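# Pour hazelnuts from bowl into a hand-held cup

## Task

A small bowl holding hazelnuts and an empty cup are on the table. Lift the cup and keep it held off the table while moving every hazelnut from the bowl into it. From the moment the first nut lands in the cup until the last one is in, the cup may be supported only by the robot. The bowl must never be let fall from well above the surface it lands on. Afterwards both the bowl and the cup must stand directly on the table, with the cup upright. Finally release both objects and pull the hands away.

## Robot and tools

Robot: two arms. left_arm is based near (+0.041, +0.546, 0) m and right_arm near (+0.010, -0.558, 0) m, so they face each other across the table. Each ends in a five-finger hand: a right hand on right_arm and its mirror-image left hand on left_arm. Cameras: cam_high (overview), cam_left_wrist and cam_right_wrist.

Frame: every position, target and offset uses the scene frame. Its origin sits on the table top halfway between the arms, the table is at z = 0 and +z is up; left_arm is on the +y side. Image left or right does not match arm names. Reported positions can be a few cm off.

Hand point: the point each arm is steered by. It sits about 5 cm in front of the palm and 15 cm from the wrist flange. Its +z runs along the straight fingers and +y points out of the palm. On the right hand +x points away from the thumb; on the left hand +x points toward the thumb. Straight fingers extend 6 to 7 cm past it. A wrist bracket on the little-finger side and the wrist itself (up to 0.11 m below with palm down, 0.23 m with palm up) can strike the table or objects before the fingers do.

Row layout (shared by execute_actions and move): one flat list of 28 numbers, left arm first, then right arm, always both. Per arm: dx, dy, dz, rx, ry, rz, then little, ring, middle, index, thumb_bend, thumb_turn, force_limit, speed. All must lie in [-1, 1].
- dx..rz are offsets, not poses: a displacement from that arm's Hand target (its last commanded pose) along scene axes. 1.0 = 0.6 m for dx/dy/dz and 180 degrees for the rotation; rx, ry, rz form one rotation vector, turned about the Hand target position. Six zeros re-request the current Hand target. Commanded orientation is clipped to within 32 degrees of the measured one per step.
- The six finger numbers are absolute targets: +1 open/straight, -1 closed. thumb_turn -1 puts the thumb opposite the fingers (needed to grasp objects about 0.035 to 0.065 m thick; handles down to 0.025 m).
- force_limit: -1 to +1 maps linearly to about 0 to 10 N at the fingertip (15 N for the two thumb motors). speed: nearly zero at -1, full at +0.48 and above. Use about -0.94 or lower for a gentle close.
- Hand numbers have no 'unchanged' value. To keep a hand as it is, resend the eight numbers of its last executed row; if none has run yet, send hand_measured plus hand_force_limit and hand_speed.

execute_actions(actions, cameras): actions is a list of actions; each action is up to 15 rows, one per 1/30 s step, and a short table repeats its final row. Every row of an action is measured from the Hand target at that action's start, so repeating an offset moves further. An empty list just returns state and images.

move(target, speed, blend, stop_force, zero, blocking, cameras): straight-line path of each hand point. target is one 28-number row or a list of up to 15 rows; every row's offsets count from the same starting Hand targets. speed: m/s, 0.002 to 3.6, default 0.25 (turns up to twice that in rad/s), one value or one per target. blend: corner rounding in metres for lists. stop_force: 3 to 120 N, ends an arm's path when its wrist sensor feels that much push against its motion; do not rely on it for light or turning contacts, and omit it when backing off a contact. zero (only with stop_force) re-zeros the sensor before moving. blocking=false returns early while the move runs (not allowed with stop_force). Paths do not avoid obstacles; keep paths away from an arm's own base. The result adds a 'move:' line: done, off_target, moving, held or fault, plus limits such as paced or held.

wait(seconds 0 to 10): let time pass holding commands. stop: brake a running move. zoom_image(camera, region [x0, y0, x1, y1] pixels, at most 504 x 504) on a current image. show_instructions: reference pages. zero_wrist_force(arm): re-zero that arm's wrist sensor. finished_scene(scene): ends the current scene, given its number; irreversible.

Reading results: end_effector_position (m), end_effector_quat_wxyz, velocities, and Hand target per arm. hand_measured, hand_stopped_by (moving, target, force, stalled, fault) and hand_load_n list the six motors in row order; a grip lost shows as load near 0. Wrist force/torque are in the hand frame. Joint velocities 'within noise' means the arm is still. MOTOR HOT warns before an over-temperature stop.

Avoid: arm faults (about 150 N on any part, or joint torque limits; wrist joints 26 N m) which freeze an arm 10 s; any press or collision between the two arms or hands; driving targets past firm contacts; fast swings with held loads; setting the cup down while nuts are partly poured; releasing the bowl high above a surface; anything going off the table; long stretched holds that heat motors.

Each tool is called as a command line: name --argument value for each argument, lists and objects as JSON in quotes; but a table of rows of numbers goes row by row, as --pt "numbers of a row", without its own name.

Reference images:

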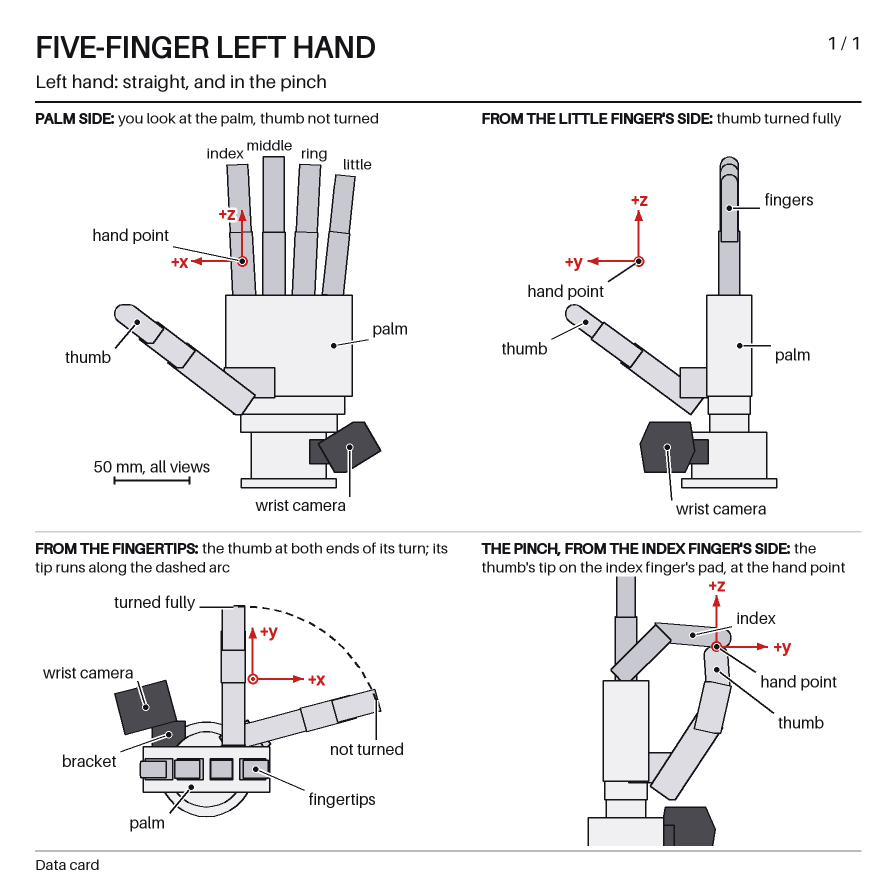

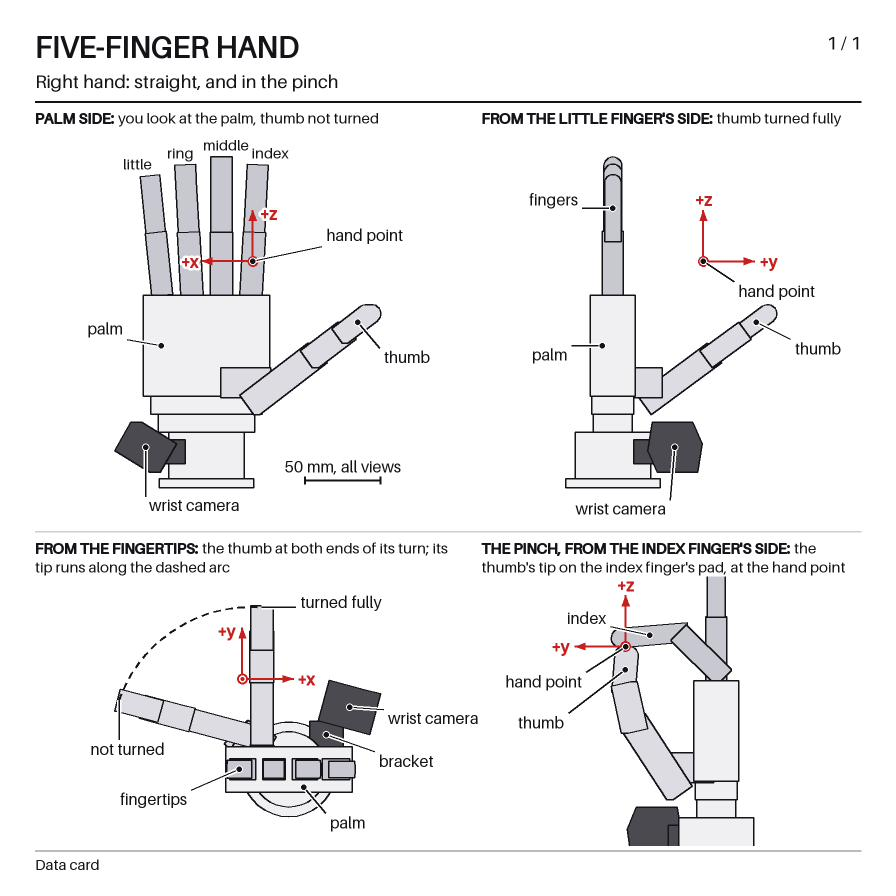

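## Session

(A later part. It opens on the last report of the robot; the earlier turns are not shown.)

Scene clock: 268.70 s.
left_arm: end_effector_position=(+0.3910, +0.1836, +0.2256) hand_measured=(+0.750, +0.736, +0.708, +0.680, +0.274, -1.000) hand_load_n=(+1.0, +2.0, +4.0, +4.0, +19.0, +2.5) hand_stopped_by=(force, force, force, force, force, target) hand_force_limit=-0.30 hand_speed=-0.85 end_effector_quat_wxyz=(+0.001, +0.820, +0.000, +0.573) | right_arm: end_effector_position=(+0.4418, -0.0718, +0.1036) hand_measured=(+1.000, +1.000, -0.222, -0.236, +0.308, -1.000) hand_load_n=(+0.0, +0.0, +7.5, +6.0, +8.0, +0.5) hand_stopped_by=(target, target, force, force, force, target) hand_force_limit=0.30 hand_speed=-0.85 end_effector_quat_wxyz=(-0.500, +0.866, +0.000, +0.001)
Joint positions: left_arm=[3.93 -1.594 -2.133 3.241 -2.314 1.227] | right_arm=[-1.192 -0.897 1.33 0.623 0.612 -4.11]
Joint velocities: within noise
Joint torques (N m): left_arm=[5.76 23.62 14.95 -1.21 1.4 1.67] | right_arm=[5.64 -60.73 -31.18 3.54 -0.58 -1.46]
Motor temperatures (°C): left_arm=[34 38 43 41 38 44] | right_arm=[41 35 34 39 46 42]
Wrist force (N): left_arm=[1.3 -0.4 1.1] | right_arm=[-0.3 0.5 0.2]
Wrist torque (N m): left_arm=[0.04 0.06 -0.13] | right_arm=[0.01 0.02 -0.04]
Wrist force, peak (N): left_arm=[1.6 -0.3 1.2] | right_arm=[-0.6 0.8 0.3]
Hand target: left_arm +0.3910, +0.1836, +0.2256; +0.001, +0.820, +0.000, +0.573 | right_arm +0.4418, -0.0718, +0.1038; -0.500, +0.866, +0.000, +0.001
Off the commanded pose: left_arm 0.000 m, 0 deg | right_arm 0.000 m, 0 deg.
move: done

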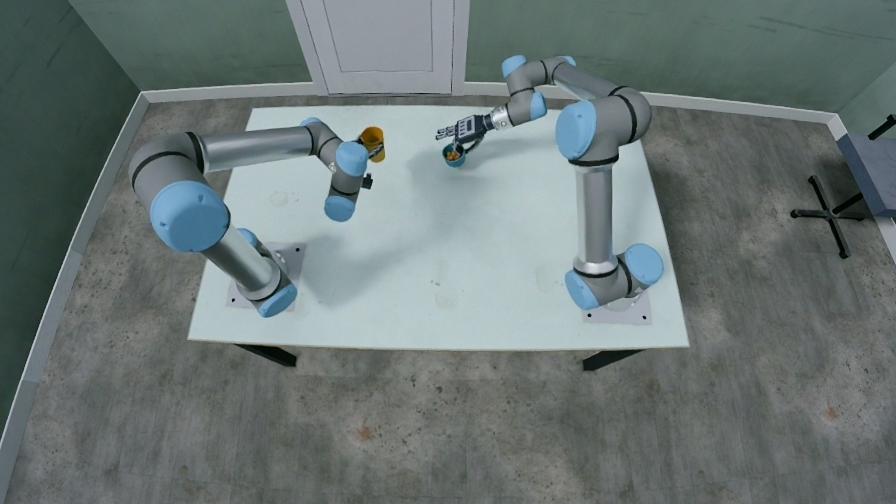

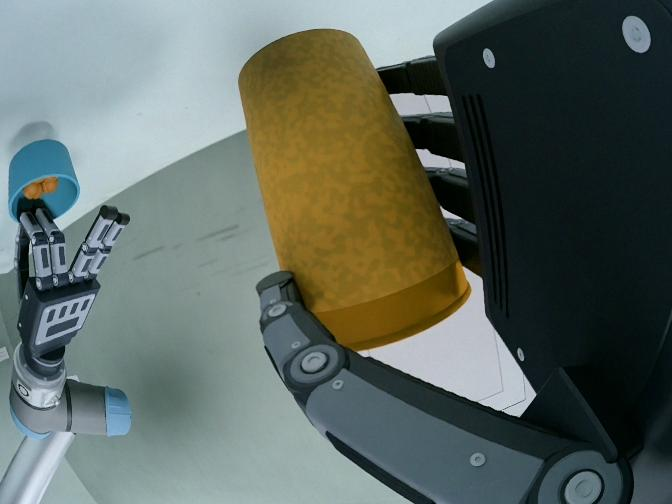

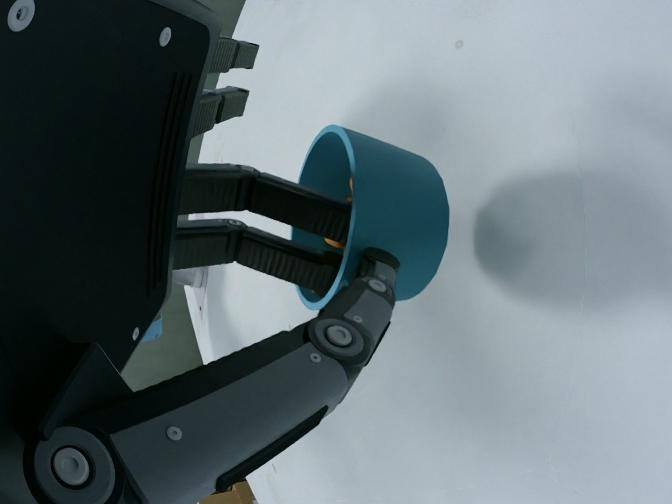

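move --pt "0 0 0 0 0 0 -0.5 -0.5 -0.5 -0.5 -0.5 -1 -0.3 -0.85 -0.058 0 0.327 0 0 0 -0.5 -0.5 -0.8 -0.8 -0.3 -1 0.3 -0.5" --pt "0 0 0 0 0 0 -0.5 -0.5 -0.5 -0.5 -0.5 -1 -0.3 -0.85 -0.058 0.228 0.327 0 0 0 -0.5 -0.5 -0.8 -0.8 -0.3 -1 0.3 -0.5" --speed 0.12 --blend 0.03

zoom_image --camera "cam_high" --region '[340, 90, 460, 170]'

zoom_image --camera "cam_right_wrist" --region '[180, 0, 600, 400]'

Scene clock: 302.57 s.
left_arm: end_effector_position=(+0.3910, +0.1836, +0.2256) hand_measured=(+0.750, +0.736, +0.708, +0.680, +0.274, -1.000) hand_load_n=(+0.5, +2.5, +4.0, +3.5, +19.0, +2.0) hand_stopped_by=(force, force, force, force, force, target) hand_force_limit=-0.30 hand_speed=-0.85 end_effector_quat_wxyz=(+0.001, +0.820, +0.000, +0.573) | right_arm: end_effector_position=(+0.4070, +0.0649, +0.3000) hand_measured=(-0.500, -0.500, -0.222, -0.236, +0.310, -1.000) hand_load_n=(+0.0, +0.0, +7.0, +6.0, +18.0, +4.5) hand_stopped_by=(target, target, force, force, force, target) hand_force_limit=0.30 hand_speed=-0.50 end_effector_quat_wxyz=(-0.500, +0.866, +0.000, +0.001)
Joint positions: left_arm=[3.93 -1.594 -2.133 3.241 -2.314 1.227] | right_arm=[-0.947 -0.846 0.679 0.98 0.759 -3.798]
Joint velocities: within noise
Joint torques (N m): left_arm=[5.29 23.02 15.93 -1.2 1.29 1.82] | right_arm=[8.65 -39.93 -35.93 3.07 0.41 -0.56]
Motor temperatures (°C): left_arm=[34 38 43 41 38 44] | right_arm=[41 35 34 39 46 42]
Wrist force (N): left_arm=[1.3 -0.5 1.1] | right_arm=[-0.3 0.6 0.4]
Wrist torque (N m): left_arm=[0.02 0.06 -0.13] | right_arm=[0.05 -0.03 -0.03]
Wrist force, peak (N): left_arm=[1.8 -0.5 1.0] | right_arm=[-0.1 1.2 0.5]
Hand target: left_arm +0.3910, +0.1836, +0.2256; +0.001, +0.820, +0.000, +0.573 | right_arm +0.4070, +0.0650, +0.3000; -0.500, +0.866, +0.000, +0.001
Off the commanded pose: left_arm 0.000 m, 0 deg | right_arm 0.000 m, 0 deg.
move: done

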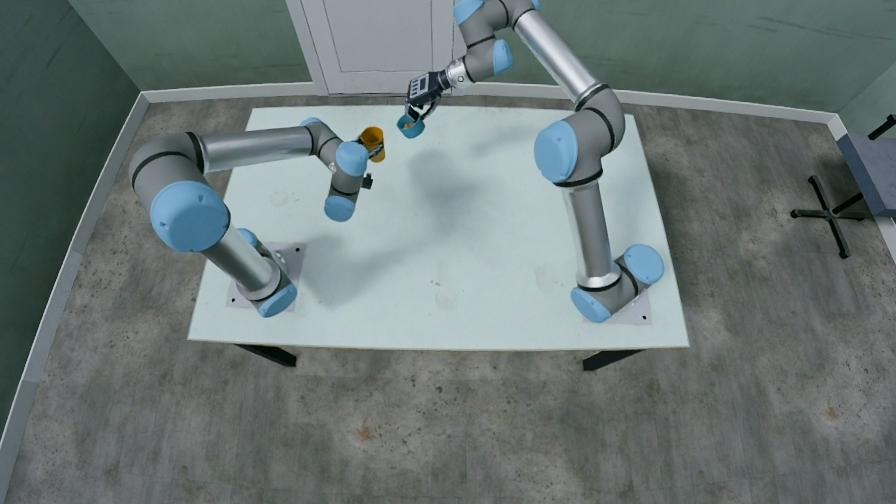

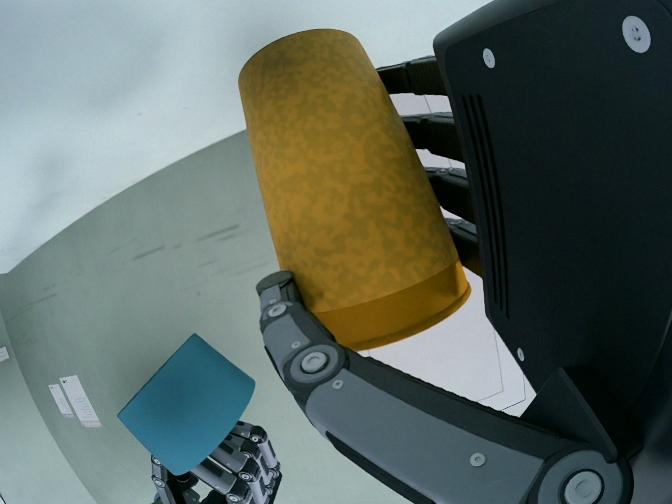

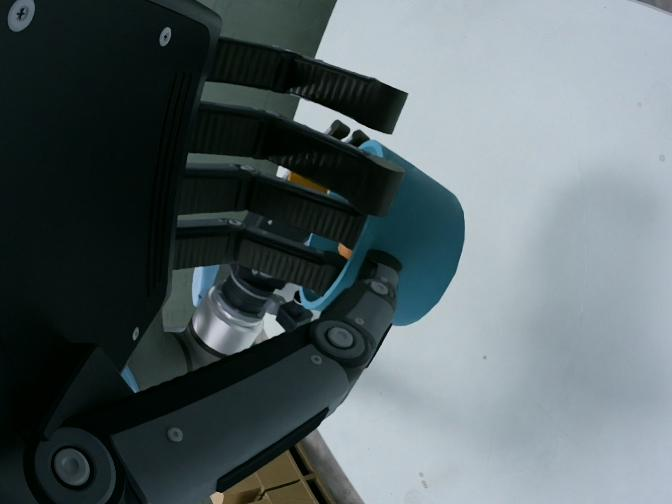

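Scaled by 4.200 from the camera's 896x504 image, which has a finer 1280x720 frame.

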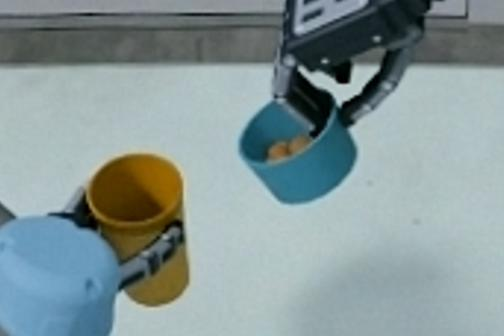

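Scaled by 1.200 from the camera's 672x504 image, which has a finer 960x720 frame.

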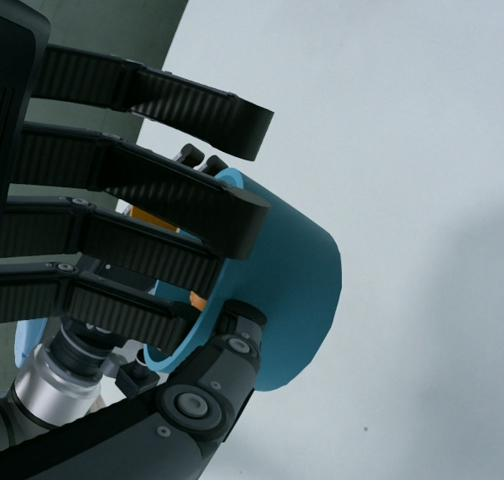

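move --pt "0 0 0 0 0 0 -0.5 -0.5 -0.5 -0.5 -0.5 -1 -0.3 -0.85 0 0.028 0.082 -0.1111 0 0 -0.5 -0.5 -0.8 -0.8 -0.3 -1 0.3 -0.5" --pt "0 0 0 0 0 0 -0.5 -0.5 -0.5 -0.5 -0.5 -1 -0.3 -0.85 0 0.123 0.082 -0.1111 0 0 -0.5 -0.5 -0.8 -0.8 -0.3 -1 0.3 -0.5" --speed 0.1

zoom_image --camera "cam_high" --region '[340, 80, 460, 170]'

zoom_image --camera "cam_right_wrist" --region '[180, 0, 600, 400]'

Scene clock: 325.77 s.
left_arm: end_effector_position=(+0.3910, +0.1836, +0.2256) hand_measured=(+0.750, +0.736, +0.708, +0.680, +0.274, -1.000) hand_load_n=(+1.0, +2.0, +4.0, +4.0, +19.0, +2.0) hand_stopped_by=(force, force, force, force, force, target) hand_force_limit=-0.30 hand_speed=-0.85 end_effector_quat_wxyz=(+0.001, +0.820, +0.000, +0.573) | right_arm: end_effector_position=(+0.4063, +0.1378, +0.3484) hand_measured=(-0.500, -0.500, -0.222, -0.236, +0.310, -1.000) hand_load_n=(+0.0, +0.0, +7.0, +6.0, +17.5, +4.5) hand_stopped_by=(target, target, force, force, force, target) hand_force_limit=0.30 hand_speed=-0.50 end_effector_quat_wxyz=(-0.486, +0.869, -0.029, +0.090) end_effector_velocity=(+0.000, +0.001, -0.001) end_effector_angular_velocity=(+0.002, +0.003, -0.002)
Joint positions: left_arm=[3.93 -1.594 -2.133 3.241 -2.314 1.227] | right_arm=[-0.797 -0.599 0.035 1.198 1.042 -3.648]
Joint velocities: left_arm=[within noise] | right_arm=[0 0.001 0 -0.002 0 0.005]
Joint torques (N m): left_arm=[4.58 23.1 17.6 -1.09 1.23 1.7] | right_arm=[8.65 -46.17 -30.3 -0.64 -0.58 1.63]
Motor temperatures (°C): left_arm=[34 38 43 41 38 44] | right_arm=[41 35 34 39 46 42]
Wrist force (N): left_arm=[1.4 -0.4 1.1] | right_arm=[-0.4 0.4 0.2]
Wrist torque (N m): left_arm=[0.05 0.06 -0.13] | right_arm=[0.01 -0.02 -0.02]
Wrist force, peak (N): left_arm=[1.5 -0.7 1.2] | right_arm=[-0.2 1.1 0.6]
Hand target: left_arm +0.3910, +0.1836, +0.2256; +0.001, +0.820, +0.000, +0.573 | right_arm +0.4070, +0.1388, +0.3492; -0.342, +0.940, +0.000, +0.001
Off the commanded pose: left_arm 0.000 m, 0 deg | right_arm 0.001 m, 21 deg.
elbow stopped short (right arm): the move would have taken joint 3 (elbow) straighter than the controller allows.
move: off_target (right_arm)

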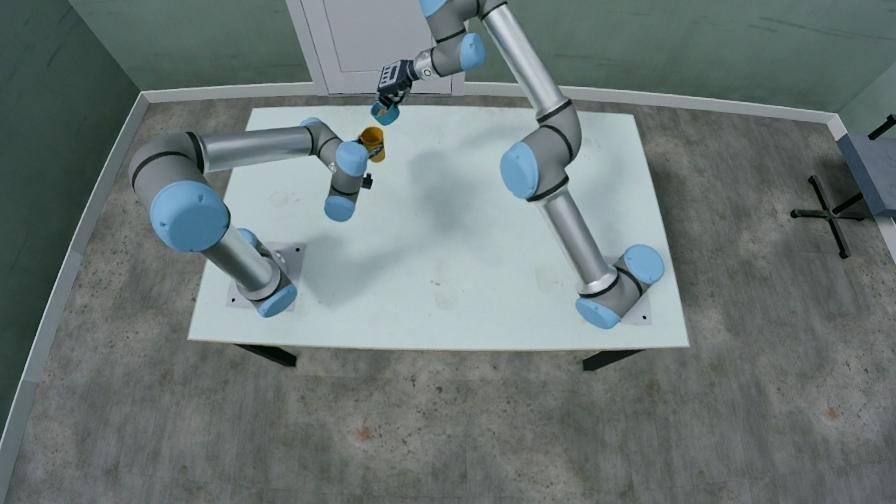

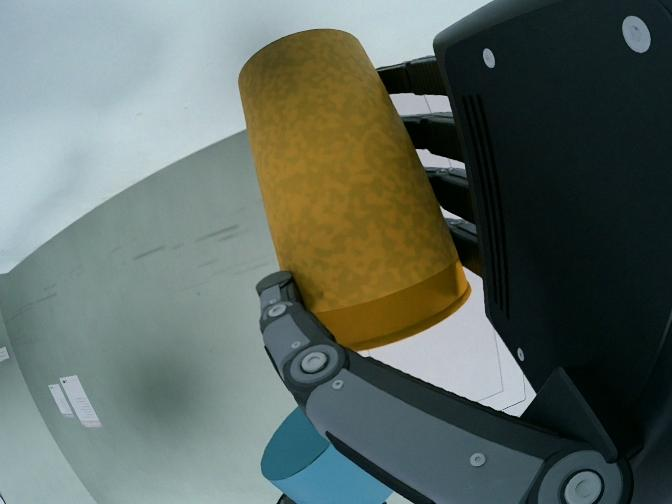

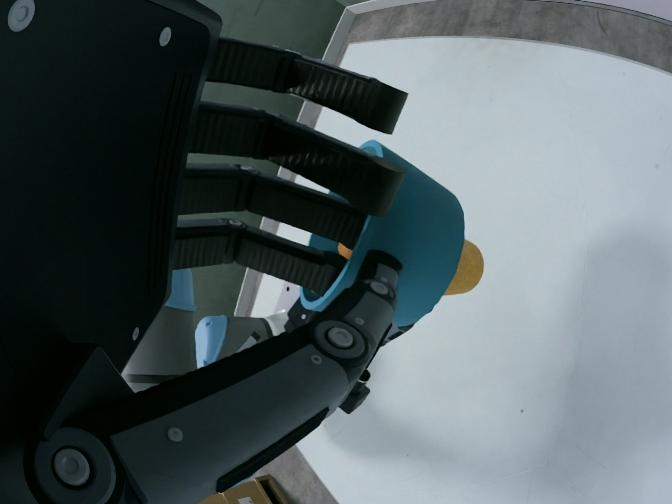

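Scaled by 4.200 from the camera's 896x504 image, which has a finer 1280x720 frame.

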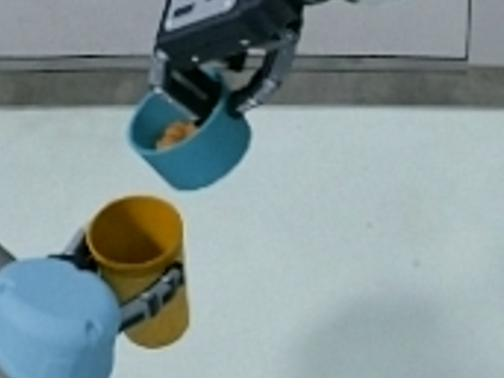

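Scaled by 1.200 from the camera's 672x504 image, which has a finer 960x720 frame.

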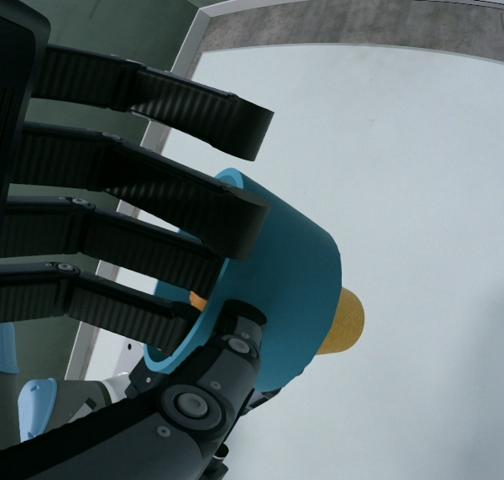

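move --pt "0 0 0 0 0 0 -0.5 -0.5 -0.5 -0.5 -0.5 -1 -0.3 -0.85 -0.01 -0.15 0 0.1111 0 0 -0.5 -0.5 -0.8 -0.8 -0.3 -1 0.3 -0.5" --pt "-0.1 -0.25 0 0 0 0 -0.5 -0.5 -0.5 -0.5 -0.5 -1 -0.3 -0.85 -0.11 -0.56 -0.05 0.1111 0 0 -0.5 -0.5 -0.8 -0.8 -0.3 -1 0.3 -0.5" --speed 0.15

zoom_image --camera "cam_high" --region '[380, 100, 530, 220]'

Scene clock: 334.33 s.
left_arm: end_effector_position=(+0.3310, +0.0336, +0.2256) hand_measured=(+0.750, +0.736, +0.708, +0.680, +0.274, -1.000) hand_load_n=(+0.5, +2.5, +4.0, +3.5, +19.5, +2.5) hand_stopped_by=(force, force, force, force, force, target) hand_force_limit=-0.30 hand_speed=-0.85 end_effector_quat_wxyz=(+0.001, +0.820, +0.000, +0.573) | right_arm: end_effector_position=(+0.3410, -0.1972, +0.3192) hand_measured=(-0.500, -0.500, -0.222, -0.236, +0.310, -1.000) hand_load_n=(+0.0, +0.0, +7.0, +6.5, +17.5, +4.0) hand_stopped_by=(target, target, force, force, force, target) hand_force_limit=0.30 hand_speed=-0.50 end_effector_quat_wxyz=(-0.500, +0.866, +0.000, +0.001)
Joint positions: left_arm=[3.562 -1.968 -1.706 2.918 -2.617 0.885] | right_arm=[-1.412 -1.36 1.52 1.218 0.535 -4.492]
Joint velocities: within noise
Joint torques (N m): left_arm=[-7.02 28.43 26.12 -2.68 -3.49 -1.88] | right_arm=[-11.63 -41.68 -6.19 4.14 -2.79 -1.25]
Motor temperatures (°C): left_arm=[34 38 43 41 38 44] | right_arm=[41 35 34 39 46 42]
Wrist force (N): left_arm=[1.1 -0.6 1.1] | right_arm=[-0.6 0.6 0.4]
Wrist torque (N m): left_arm=[0.01 0.10 -0.13] | right_arm=[0.01 0.03 -0.01]
Wrist force, peak (N): left_arm=[1.6 -0.8 1.3] | right_arm=[-1.1 0.5 1.2]
Hand target: left_arm +0.3310, +0.0336, +0.2256; +0.001, +0.820, +0.000, +0.573 | right_arm +0.3410, -0.1972, +0.3192; -0.500, +0.866, +0.000, +0.001
Off the commanded pose: left_arm 0.000 m, 0 deg | right_arm 0.000 m, 0 deg.
move: done

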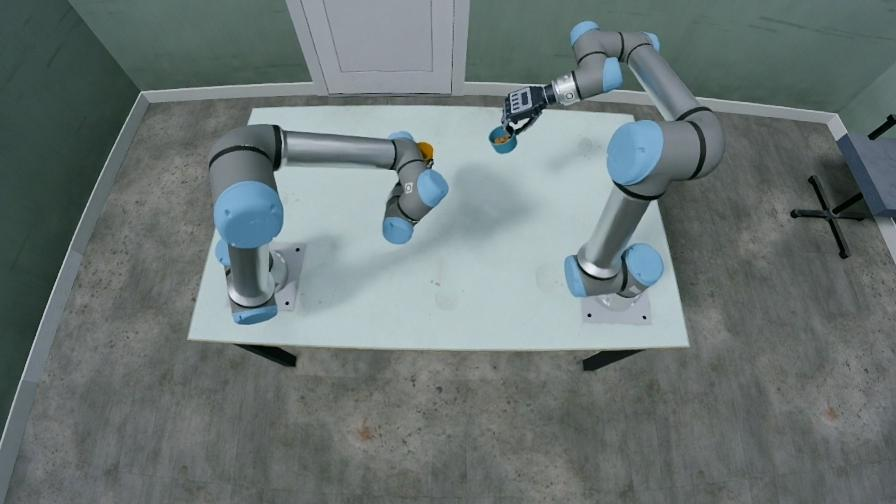

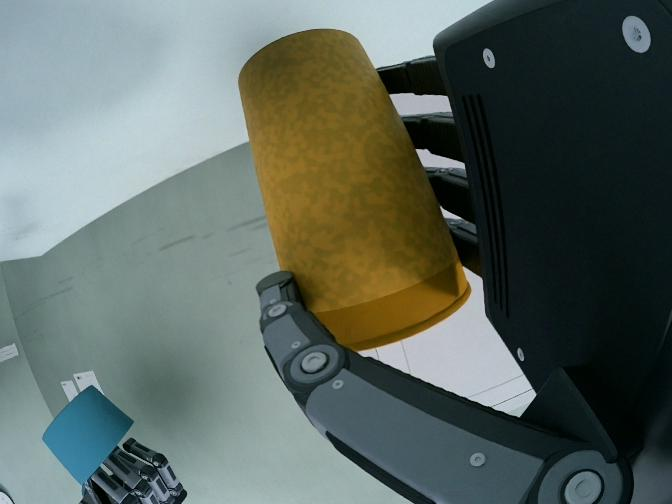

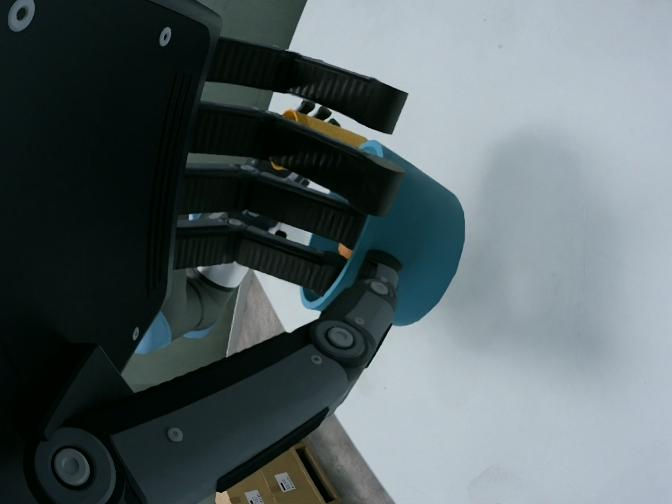

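Scaled by 3.360 from the camera's 896x504 image, which has a finer 1280x720 frame.

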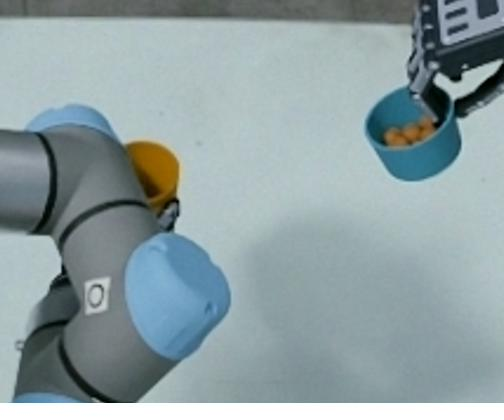

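move --target '[0,0.11,0,0,0,-0.5,-0.5,-0.5,-0.5,-0.5,-0.5,-1,-0.3,-0.85,0,0,0,0,0,0,-0.5,-0.5,-0.8,-0.8,-0.3,-1,0.3,-0.5]' --speed 0.25

zoom_image --camera "cam_high" --region '[380, 100, 530, 220]'

Scene clock: 352.60 s.
left_arm: end_effector_position=(+0.3310, +0.0996, +0.2256) hand_measured=(+0.750, +0.736, +0.708, +0.680, +0.274, -1.000) hand_load_n=(+1.0, +2.0, +3.5, +4.0, +19.5, +2.5) hand_stopped_by=(force, force, force, force, force, target) hand_force_limit=-0.30 hand_speed=-0.85 end_effector_quat_wxyz=(+0.405, +0.579, -0.580, +0.405) | right_arm: end_effector_position=(+0.3410, -0.1972, +0.3192) hand_measured=(-0.500, -0.500, -0.222, -0.236, +0.310, -1.000) hand_load_n=(+0.0, +0.0, +7.0, +6.0, +17.5, +4.5) hand_stopped_by=(target, target, force, force, force, target) hand_force_limit=0.30 hand_speed=-0.50 end_effector_quat_wxyz=(-0.500, +0.866, +0.000, +0.001)
Joint positions: left_arm=[4.553 -1.942 -1.831 2.663 -0.394 2.648] | right_arm=[-1.412 -1.36 1.52 1.219 0.535 -4.492]
Joint velocities: within noise
Joint torques (N m): left_arm=[-7.2 25.32 24.16 -3.71 -1 2.1] | right_arm=[-12.59 -33.22 -11.68 4.21 -2.7 -1.5]
Motor temperatures (°C): left_arm=[34 38 43 41 38 44] | right_arm=[41 35 34 39 46 42]
Wrist force (N): left_arm=[1.4 -0.3 1.1] | right_arm=[-0.4 0.3 0.3]
Wrist torque (N m): left_arm=[0.05 0.04 -0.11] | right_arm=[-0.03 -0.01 0.00]
Wrist force, peak (N): left_arm=[1.6 -0.4 1.2] | right_arm=[-0.8 0.9 0.4]
Hand target: left_arm +0.3310, +0.0996, +0.2256; +0.405, +0.579, -0.580, +0.405 | right_arm +0.3410, -0.1972, +0.3192; -0.500, +0.866, +0.000, +0.001
Off the commanded pose: left_arm 0.000 m, 0 deg | right_arm 0.000 m, 0 deg.
move: done

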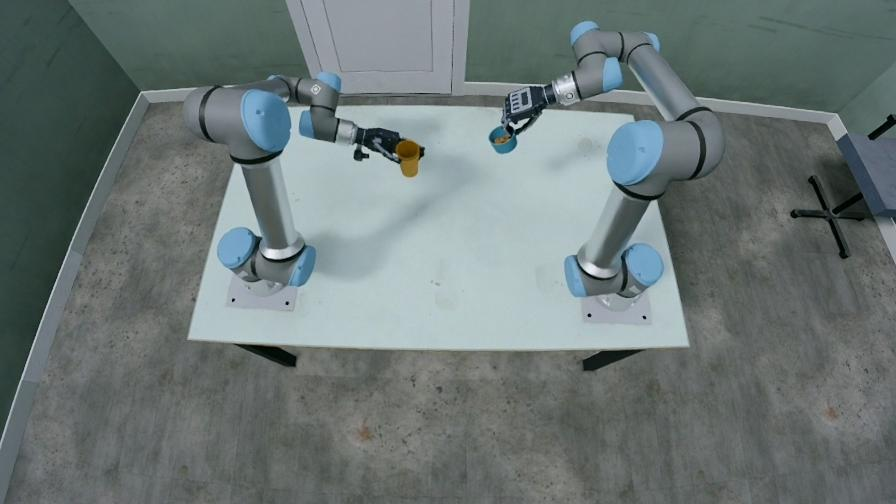

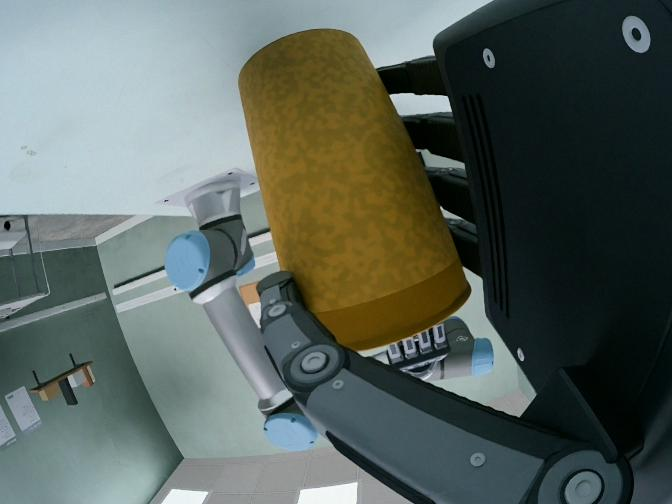

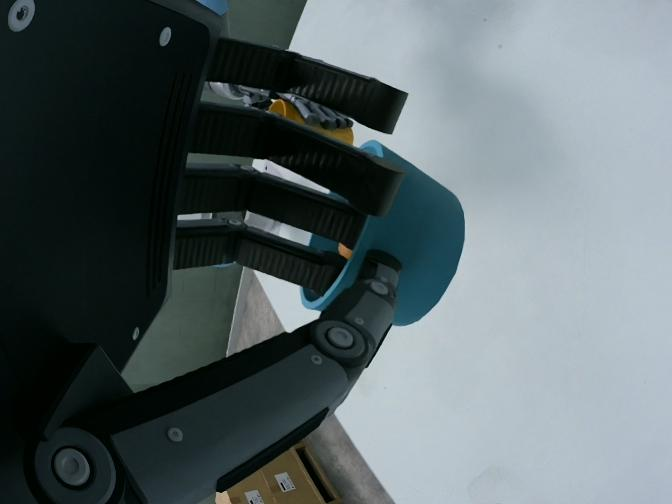

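Scaled by 3.360 from the camera's 896x504 image, which has a finer 1280x720 frame.

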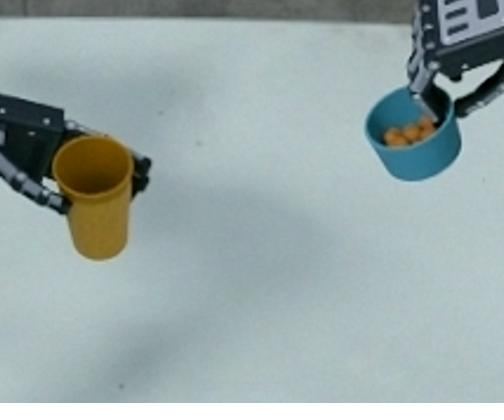

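move --pt "0 0 0 0 0 0 -0.5 -0.5 -0.5 -0.5 -0.5 -1 -0.3 -0.85 0.008 0.265 0.05 -0.1111 0 0 -0.5 -0.5 -0.8 -0.8 -0.3 -1 0.3 -0.5" --pt "0 0 0 0 0 0 -0.5 -0.5 -0.5 -0.5 -0.5 -1 -0.3 -0.85 0.008 0.377 0.05 -0.1111 0 0 -0.5 -0.5 -0.8 -0.8 -0.3 -1 0.3 -0.5" --speed 0.12

zoom_image --camera "cam_high" --region '[360, 80, 480, 180]'

zoom_image --camera "cam_right_wrist" --region '[180, 0, 600, 400]'

Scene clock: 366.90 s.
left_arm: end_effector_position=(+0.3310, +0.0996, +0.2256) hand_measured=(+0.750, +0.736, +0.708, +0.680, +0.274, -1.000) hand_load_n=(+1.0, +2.0, +3.5, +4.0, +19.0, +2.5) hand_stopped_by=(force, force, force, force, force, target) hand_force_limit=-0.30 hand_speed=-0.85 end_effector_quat_wxyz=(+0.405, +0.579, -0.580, +0.405) | right_arm: end_effector_position=(+0.3456, +0.0288, +0.3490) hand_measured=(-0.500, -0.500, -0.222, -0.236, +0.310, -1.000) hand_load_n=(+0.0, +0.0, +6.5, +5.5, +18.0, +4.5) hand_stopped_by=(target, target, force, force, force, target) hand_force_limit=0.30 hand_speed=-0.50 end_effector_quat_wxyz=(-0.343, +0.939, +0.000, +0.001)
Joint positions: left_arm=[4.553 -1.942 -1.831 2.662 -0.394 2.649] | right_arm=[-0.837 -0.682 0.159 1.602 1.051 -3.893]
Joint velocities: within noise
Joint torques (N m): left_arm=[0.84 25.41 22.56 -3.49 -0.64 2.02] | right_arm=[8.52 -42.01 -32.56 3.18 0.64 -1.48]
Motor temperatures (°C): left_arm=[34 38 43 41 38 44] | right_arm=[41 35 34 39 46 42]
Wrist force (N): left_arm=[1.3 -0.3 0.9] | right_arm=[-0.3 0.4 -0.1]
Wrist torque (N m): left_arm=[0.05 0.06 -0.11] | right_arm=[0.08 0.05 -0.03]
Wrist force, peak (N): left_arm=[1.7 -0.2 1.1] | right_arm=[-0.9 1.2 -0.2]
Hand target: left_arm +0.3310, +0.0996, +0.2256; +0.405, +0.579, -0.580, +0.405 | right_arm +0.3458, +0.0290, +0.3492; -0.342, +0.940, +0.000, +0.001
Off the commanded pose: left_arm 0.000 m, 0 deg | right_arm 0.000 m, 0 deg.
move: done

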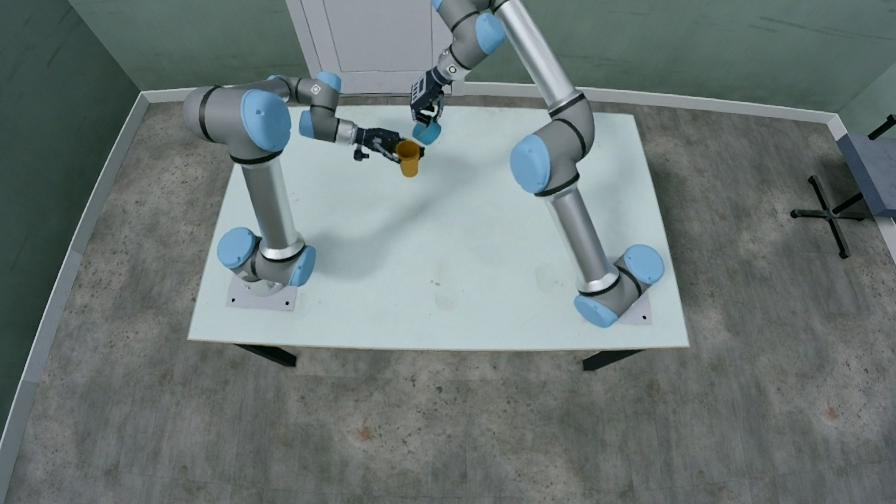

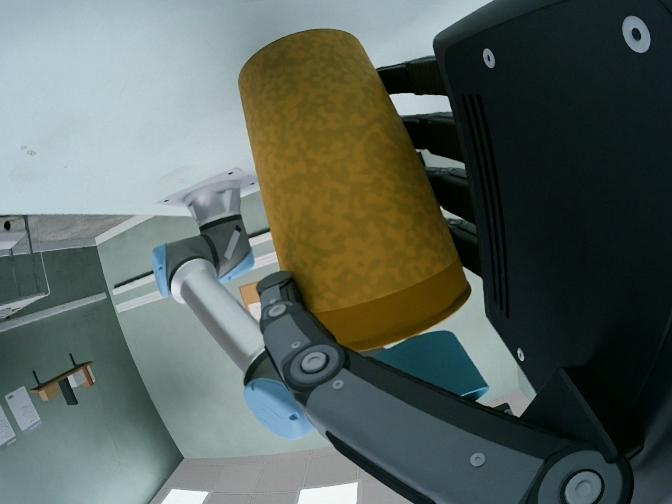

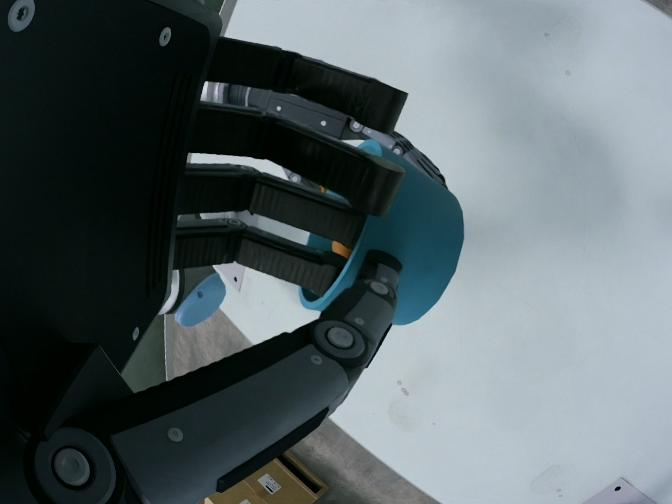

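Scaled by 4.200 from the camera's 896x504 image, which has a finer 1280x720 frame.

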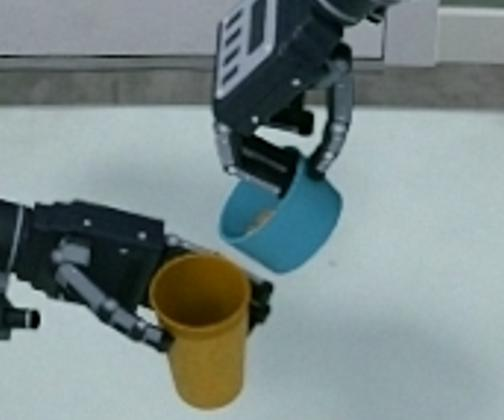

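Scaled by 1.200 from the camera's 672x504 image, which has a finer 960x720 frame.

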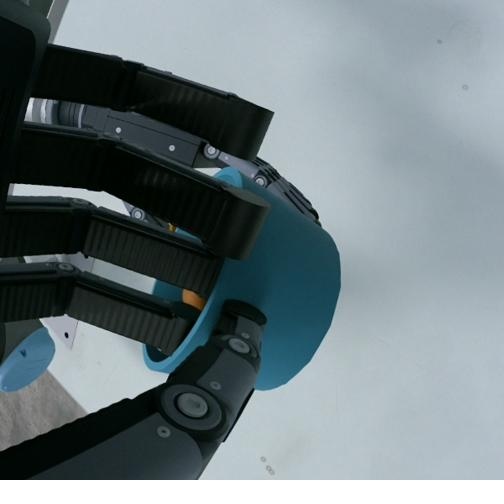

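move --target '[0,0,0,0,0,0,-0.5,-0.5,-0.5,-0.5,-0.5,-1,-0.3,-0.85,-0.0133,0.051,-0.0045,-0.111,0,0,-0.5,-0.5,-0.8,-0.8,-0.3,-1,0.3,-0.5]' --speed 0.15

zoom_image --camera "cam_high" --region '[360, 80, 480, 180]'

Scene clock: 376.87 s.
left_arm: end_effector_position=(+0.3310, +0.0996, +0.2256) hand_measured=(+0.750, +0.736, +0.708, +0.680, +0.274, -1.000) hand_load_n=(+1.0, +2.0, +3.5, +4.0, +19.0, +2.5) hand_stopped_by=(force, force, force, force, force, target) hand_force_limit=-0.30 hand_speed=-0.85 end_effector_quat_wxyz=(+0.405, +0.579, -0.580, +0.405) | right_arm: end_effector_position=(+0.3371, +0.0584, +0.3456) hand_measured=(-0.500, -0.500, -0.222, -0.236, +0.310, -1.000) hand_load_n=(+0.0, +0.0, +6.5, +5.5, +18.0, +4.5) hand_stopped_by=(target, target, force, force, force, target) hand_force_limit=0.30 hand_speed=-0.50 end_effector_quat_wxyz=(-0.327, +0.941, -0.014, +0.080)
Joint positions: left_arm=[4.553 -1.942 -1.831 2.662 -0.394 2.649] | right_arm=[-0.734 -0.638 0.035 1.557 1.246 -3.789]
Joint velocities: within noise
Joint torques (N m): left_arm=[1.98 25.87 20.01 -3.03 -0.11 1.89] | right_arm=[8.31 -66.77 -30.28 0.21 1.08 1.72]
Motor temperatures (°C): left_arm=[34 38 43 41 38 44] | right_arm=[41 35 34 39 46 42]
Wrist force (N): left_arm=[1.3 -0.3 1.1] | right_arm=[-0.1 0.3 0.6]
Wrist torque (N m): left_arm=[0.04 0.06 -0.11] | right_arm=[0.04 -0.03 -0.01]
Wrist force, peak (N): left_arm=[1.7 -0.3 1.1] | right_arm=[-0.5 0.6 0.7]
Hand target: left_arm +0.3310, +0.0996, +0.2256; +0.405, +0.579, -0.580, +0.405 | right_arm +0.3378, +0.0596, +0.3465; -0.174, +0.985, +0.001, +0.001
Off the commanded pose: left_arm 0.000 m, 0 deg | right_arm 0.002 m, 21 deg.
elbow stopped short (right arm): the move would have taken joint 3 (elbow) straighter than the controller allows.
move: off_target (right_arm)

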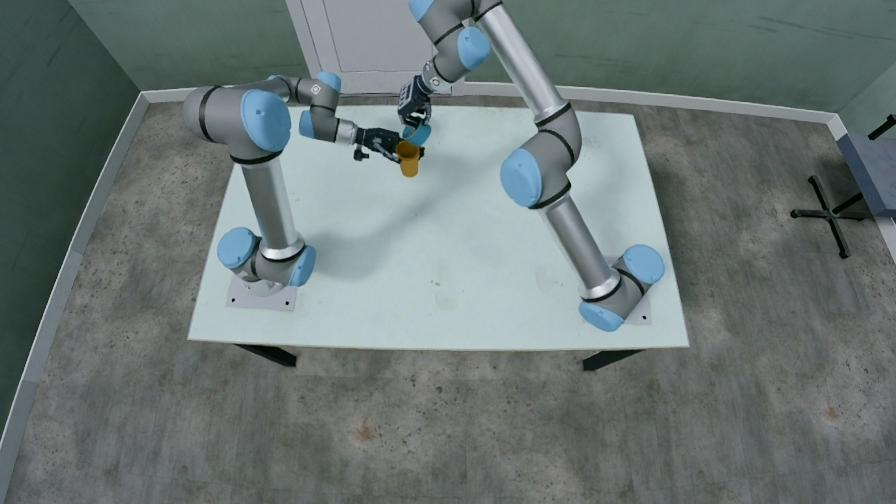

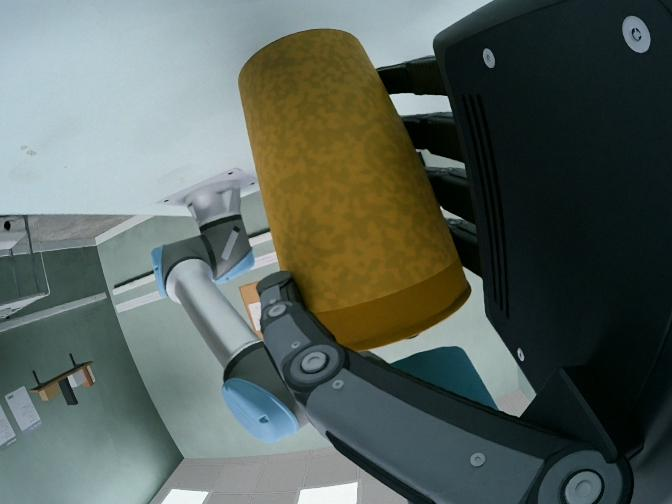

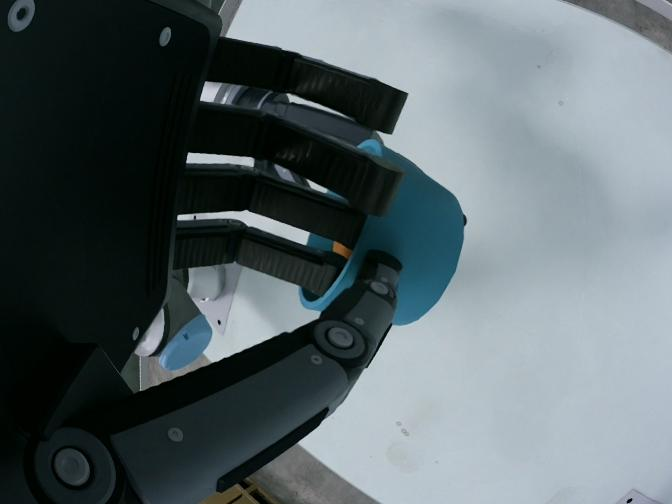

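Scaled by 4.200 from the camera's 896x504 image, which has a finer 1280x720 frame.

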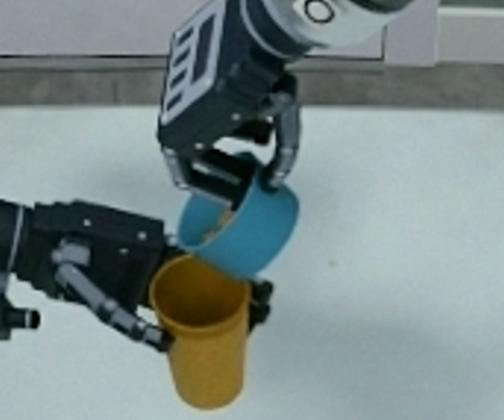

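move --pt "0 0 0 0 0 0 -0.5 -0.5 -0.5 -0.5 -0.5 -1 -0.3 -0.85 0 -0.1 0.02 0.111 0 0 -0.5 -0.5 -0.8 -0.8 -0.3 -1 0.3 -0.5" --pt "-0.2 -0.2 0 0 0 0 -0.5 -0.5 -0.5 -0.5 -0.5 -1 -0.3 -0.85 -0.2 -0.3 0.02 0.111 0 0 -0.5 -0.5 -0.8 -0.8 -0.3 -1 0.3 -0.5" --speed 0.12

zoom_image --camera "cam_high" --region '[380, 100, 500, 200]'

Scene clock: 388.47 s.
left_arm: end_effector_position=(+0.2110, -0.0203, +0.2256) hand_measured=(+0.750, +0.736, +0.708, +0.680, +0.274, -1.000) hand_load_n=(+1.0, +2.0, +3.5, +4.0, +19.0, +2.0) hand_stopped_by=(force, force, force, force, force, target) hand_force_limit=-0.30 hand_speed=-0.85 end_effector_quat_wxyz=(+0.405, +0.579, -0.580, +0.405) | right_arm: end_effector_position=(+0.2178, -0.1204, +0.3585) hand_measured=(-0.500, -0.500, -0.222, -0.236, +0.310, -1.000) hand_load_n=(+0.0, +0.0, +6.5, +6.0, +17.5, +4.0) hand_stopped_by=(target, target, force, force, force, target) hand_force_limit=0.30 hand_speed=-0.50 end_effector_quat_wxyz=(-0.342, +0.940, +0.000, +0.001)
Joint positions: left_arm=[4.134 -1.796 -1.912 3.133 -0.685 2.035] | right_arm=[-0.926 -1.381 1.249 1.261 1.011 -3.987]
Joint velocities: within noise
Joint torques (N m): left_arm=[-8.42 21.19 25.91 1.28 -1.68 -1.99] | right_arm=[-13.51 -40.09 -8.38 0.46 -1.9 -1.35]
Motor temperatures (°C): left_arm=[34 38 43 41 38 44] | right_arm=[41 35 34 39 46 42]
Wrist force (N): left_arm=[1.4 -0.1 1.1] | right_arm=[-0.2 0.3 0.6]
Wrist torque (N m): left_arm=[0.08 0.06 -0.15] | right_arm=[0.00 -0.02 0.02]
Wrist force, peak (N): left_arm=[1.5 -0.1 1.3] | right_arm=[-0.8 -0.3 0.8]
Hand target: left_arm +0.2110, -0.0204, +0.2256; +0.405, +0.579, -0.580, +0.405 | right_arm +0.2178, -0.1204, +0.3585; -0.342, +0.940, +0.000, +0.001
Off the commanded pose: left_arm 0.000 m, 0 deg | right_arm 0.000 m, 0 deg.
move: done

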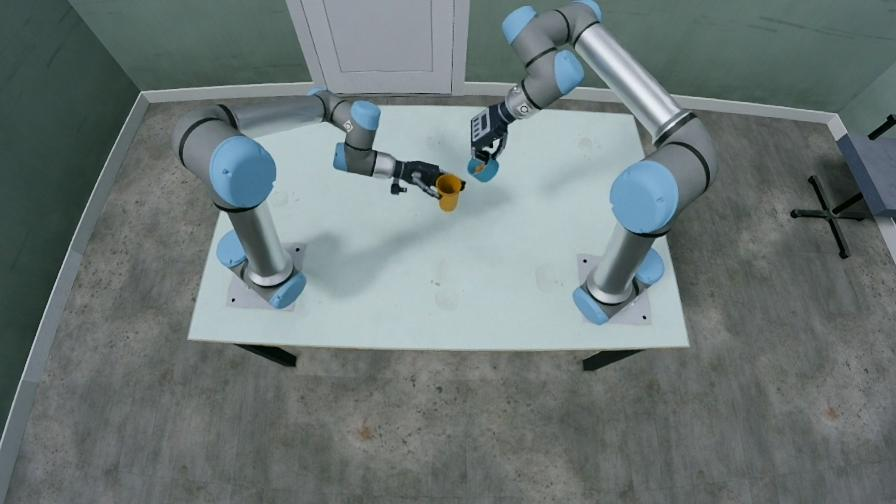

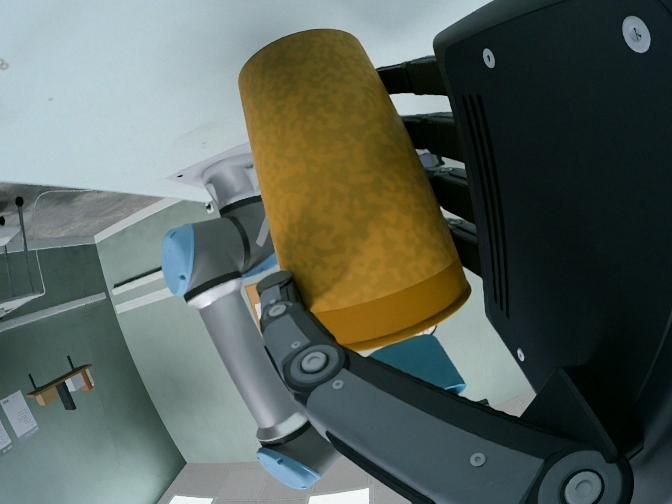

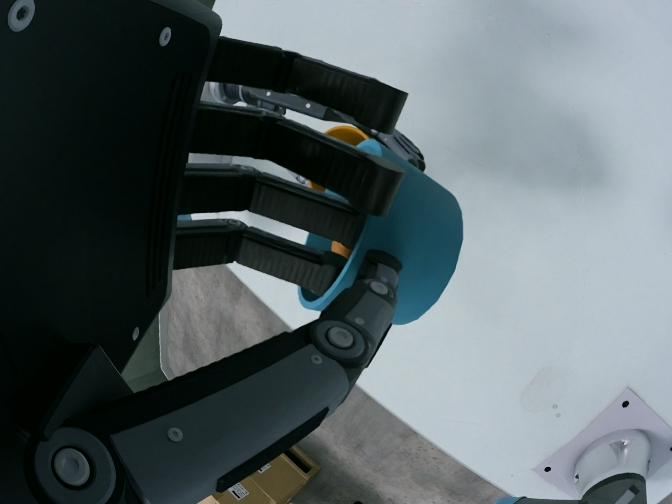

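Scaled by 4.200 from the camera's 896x504 image, which has a finer 1280x720 frame.

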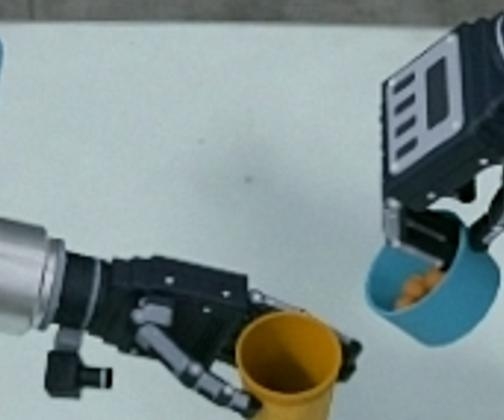

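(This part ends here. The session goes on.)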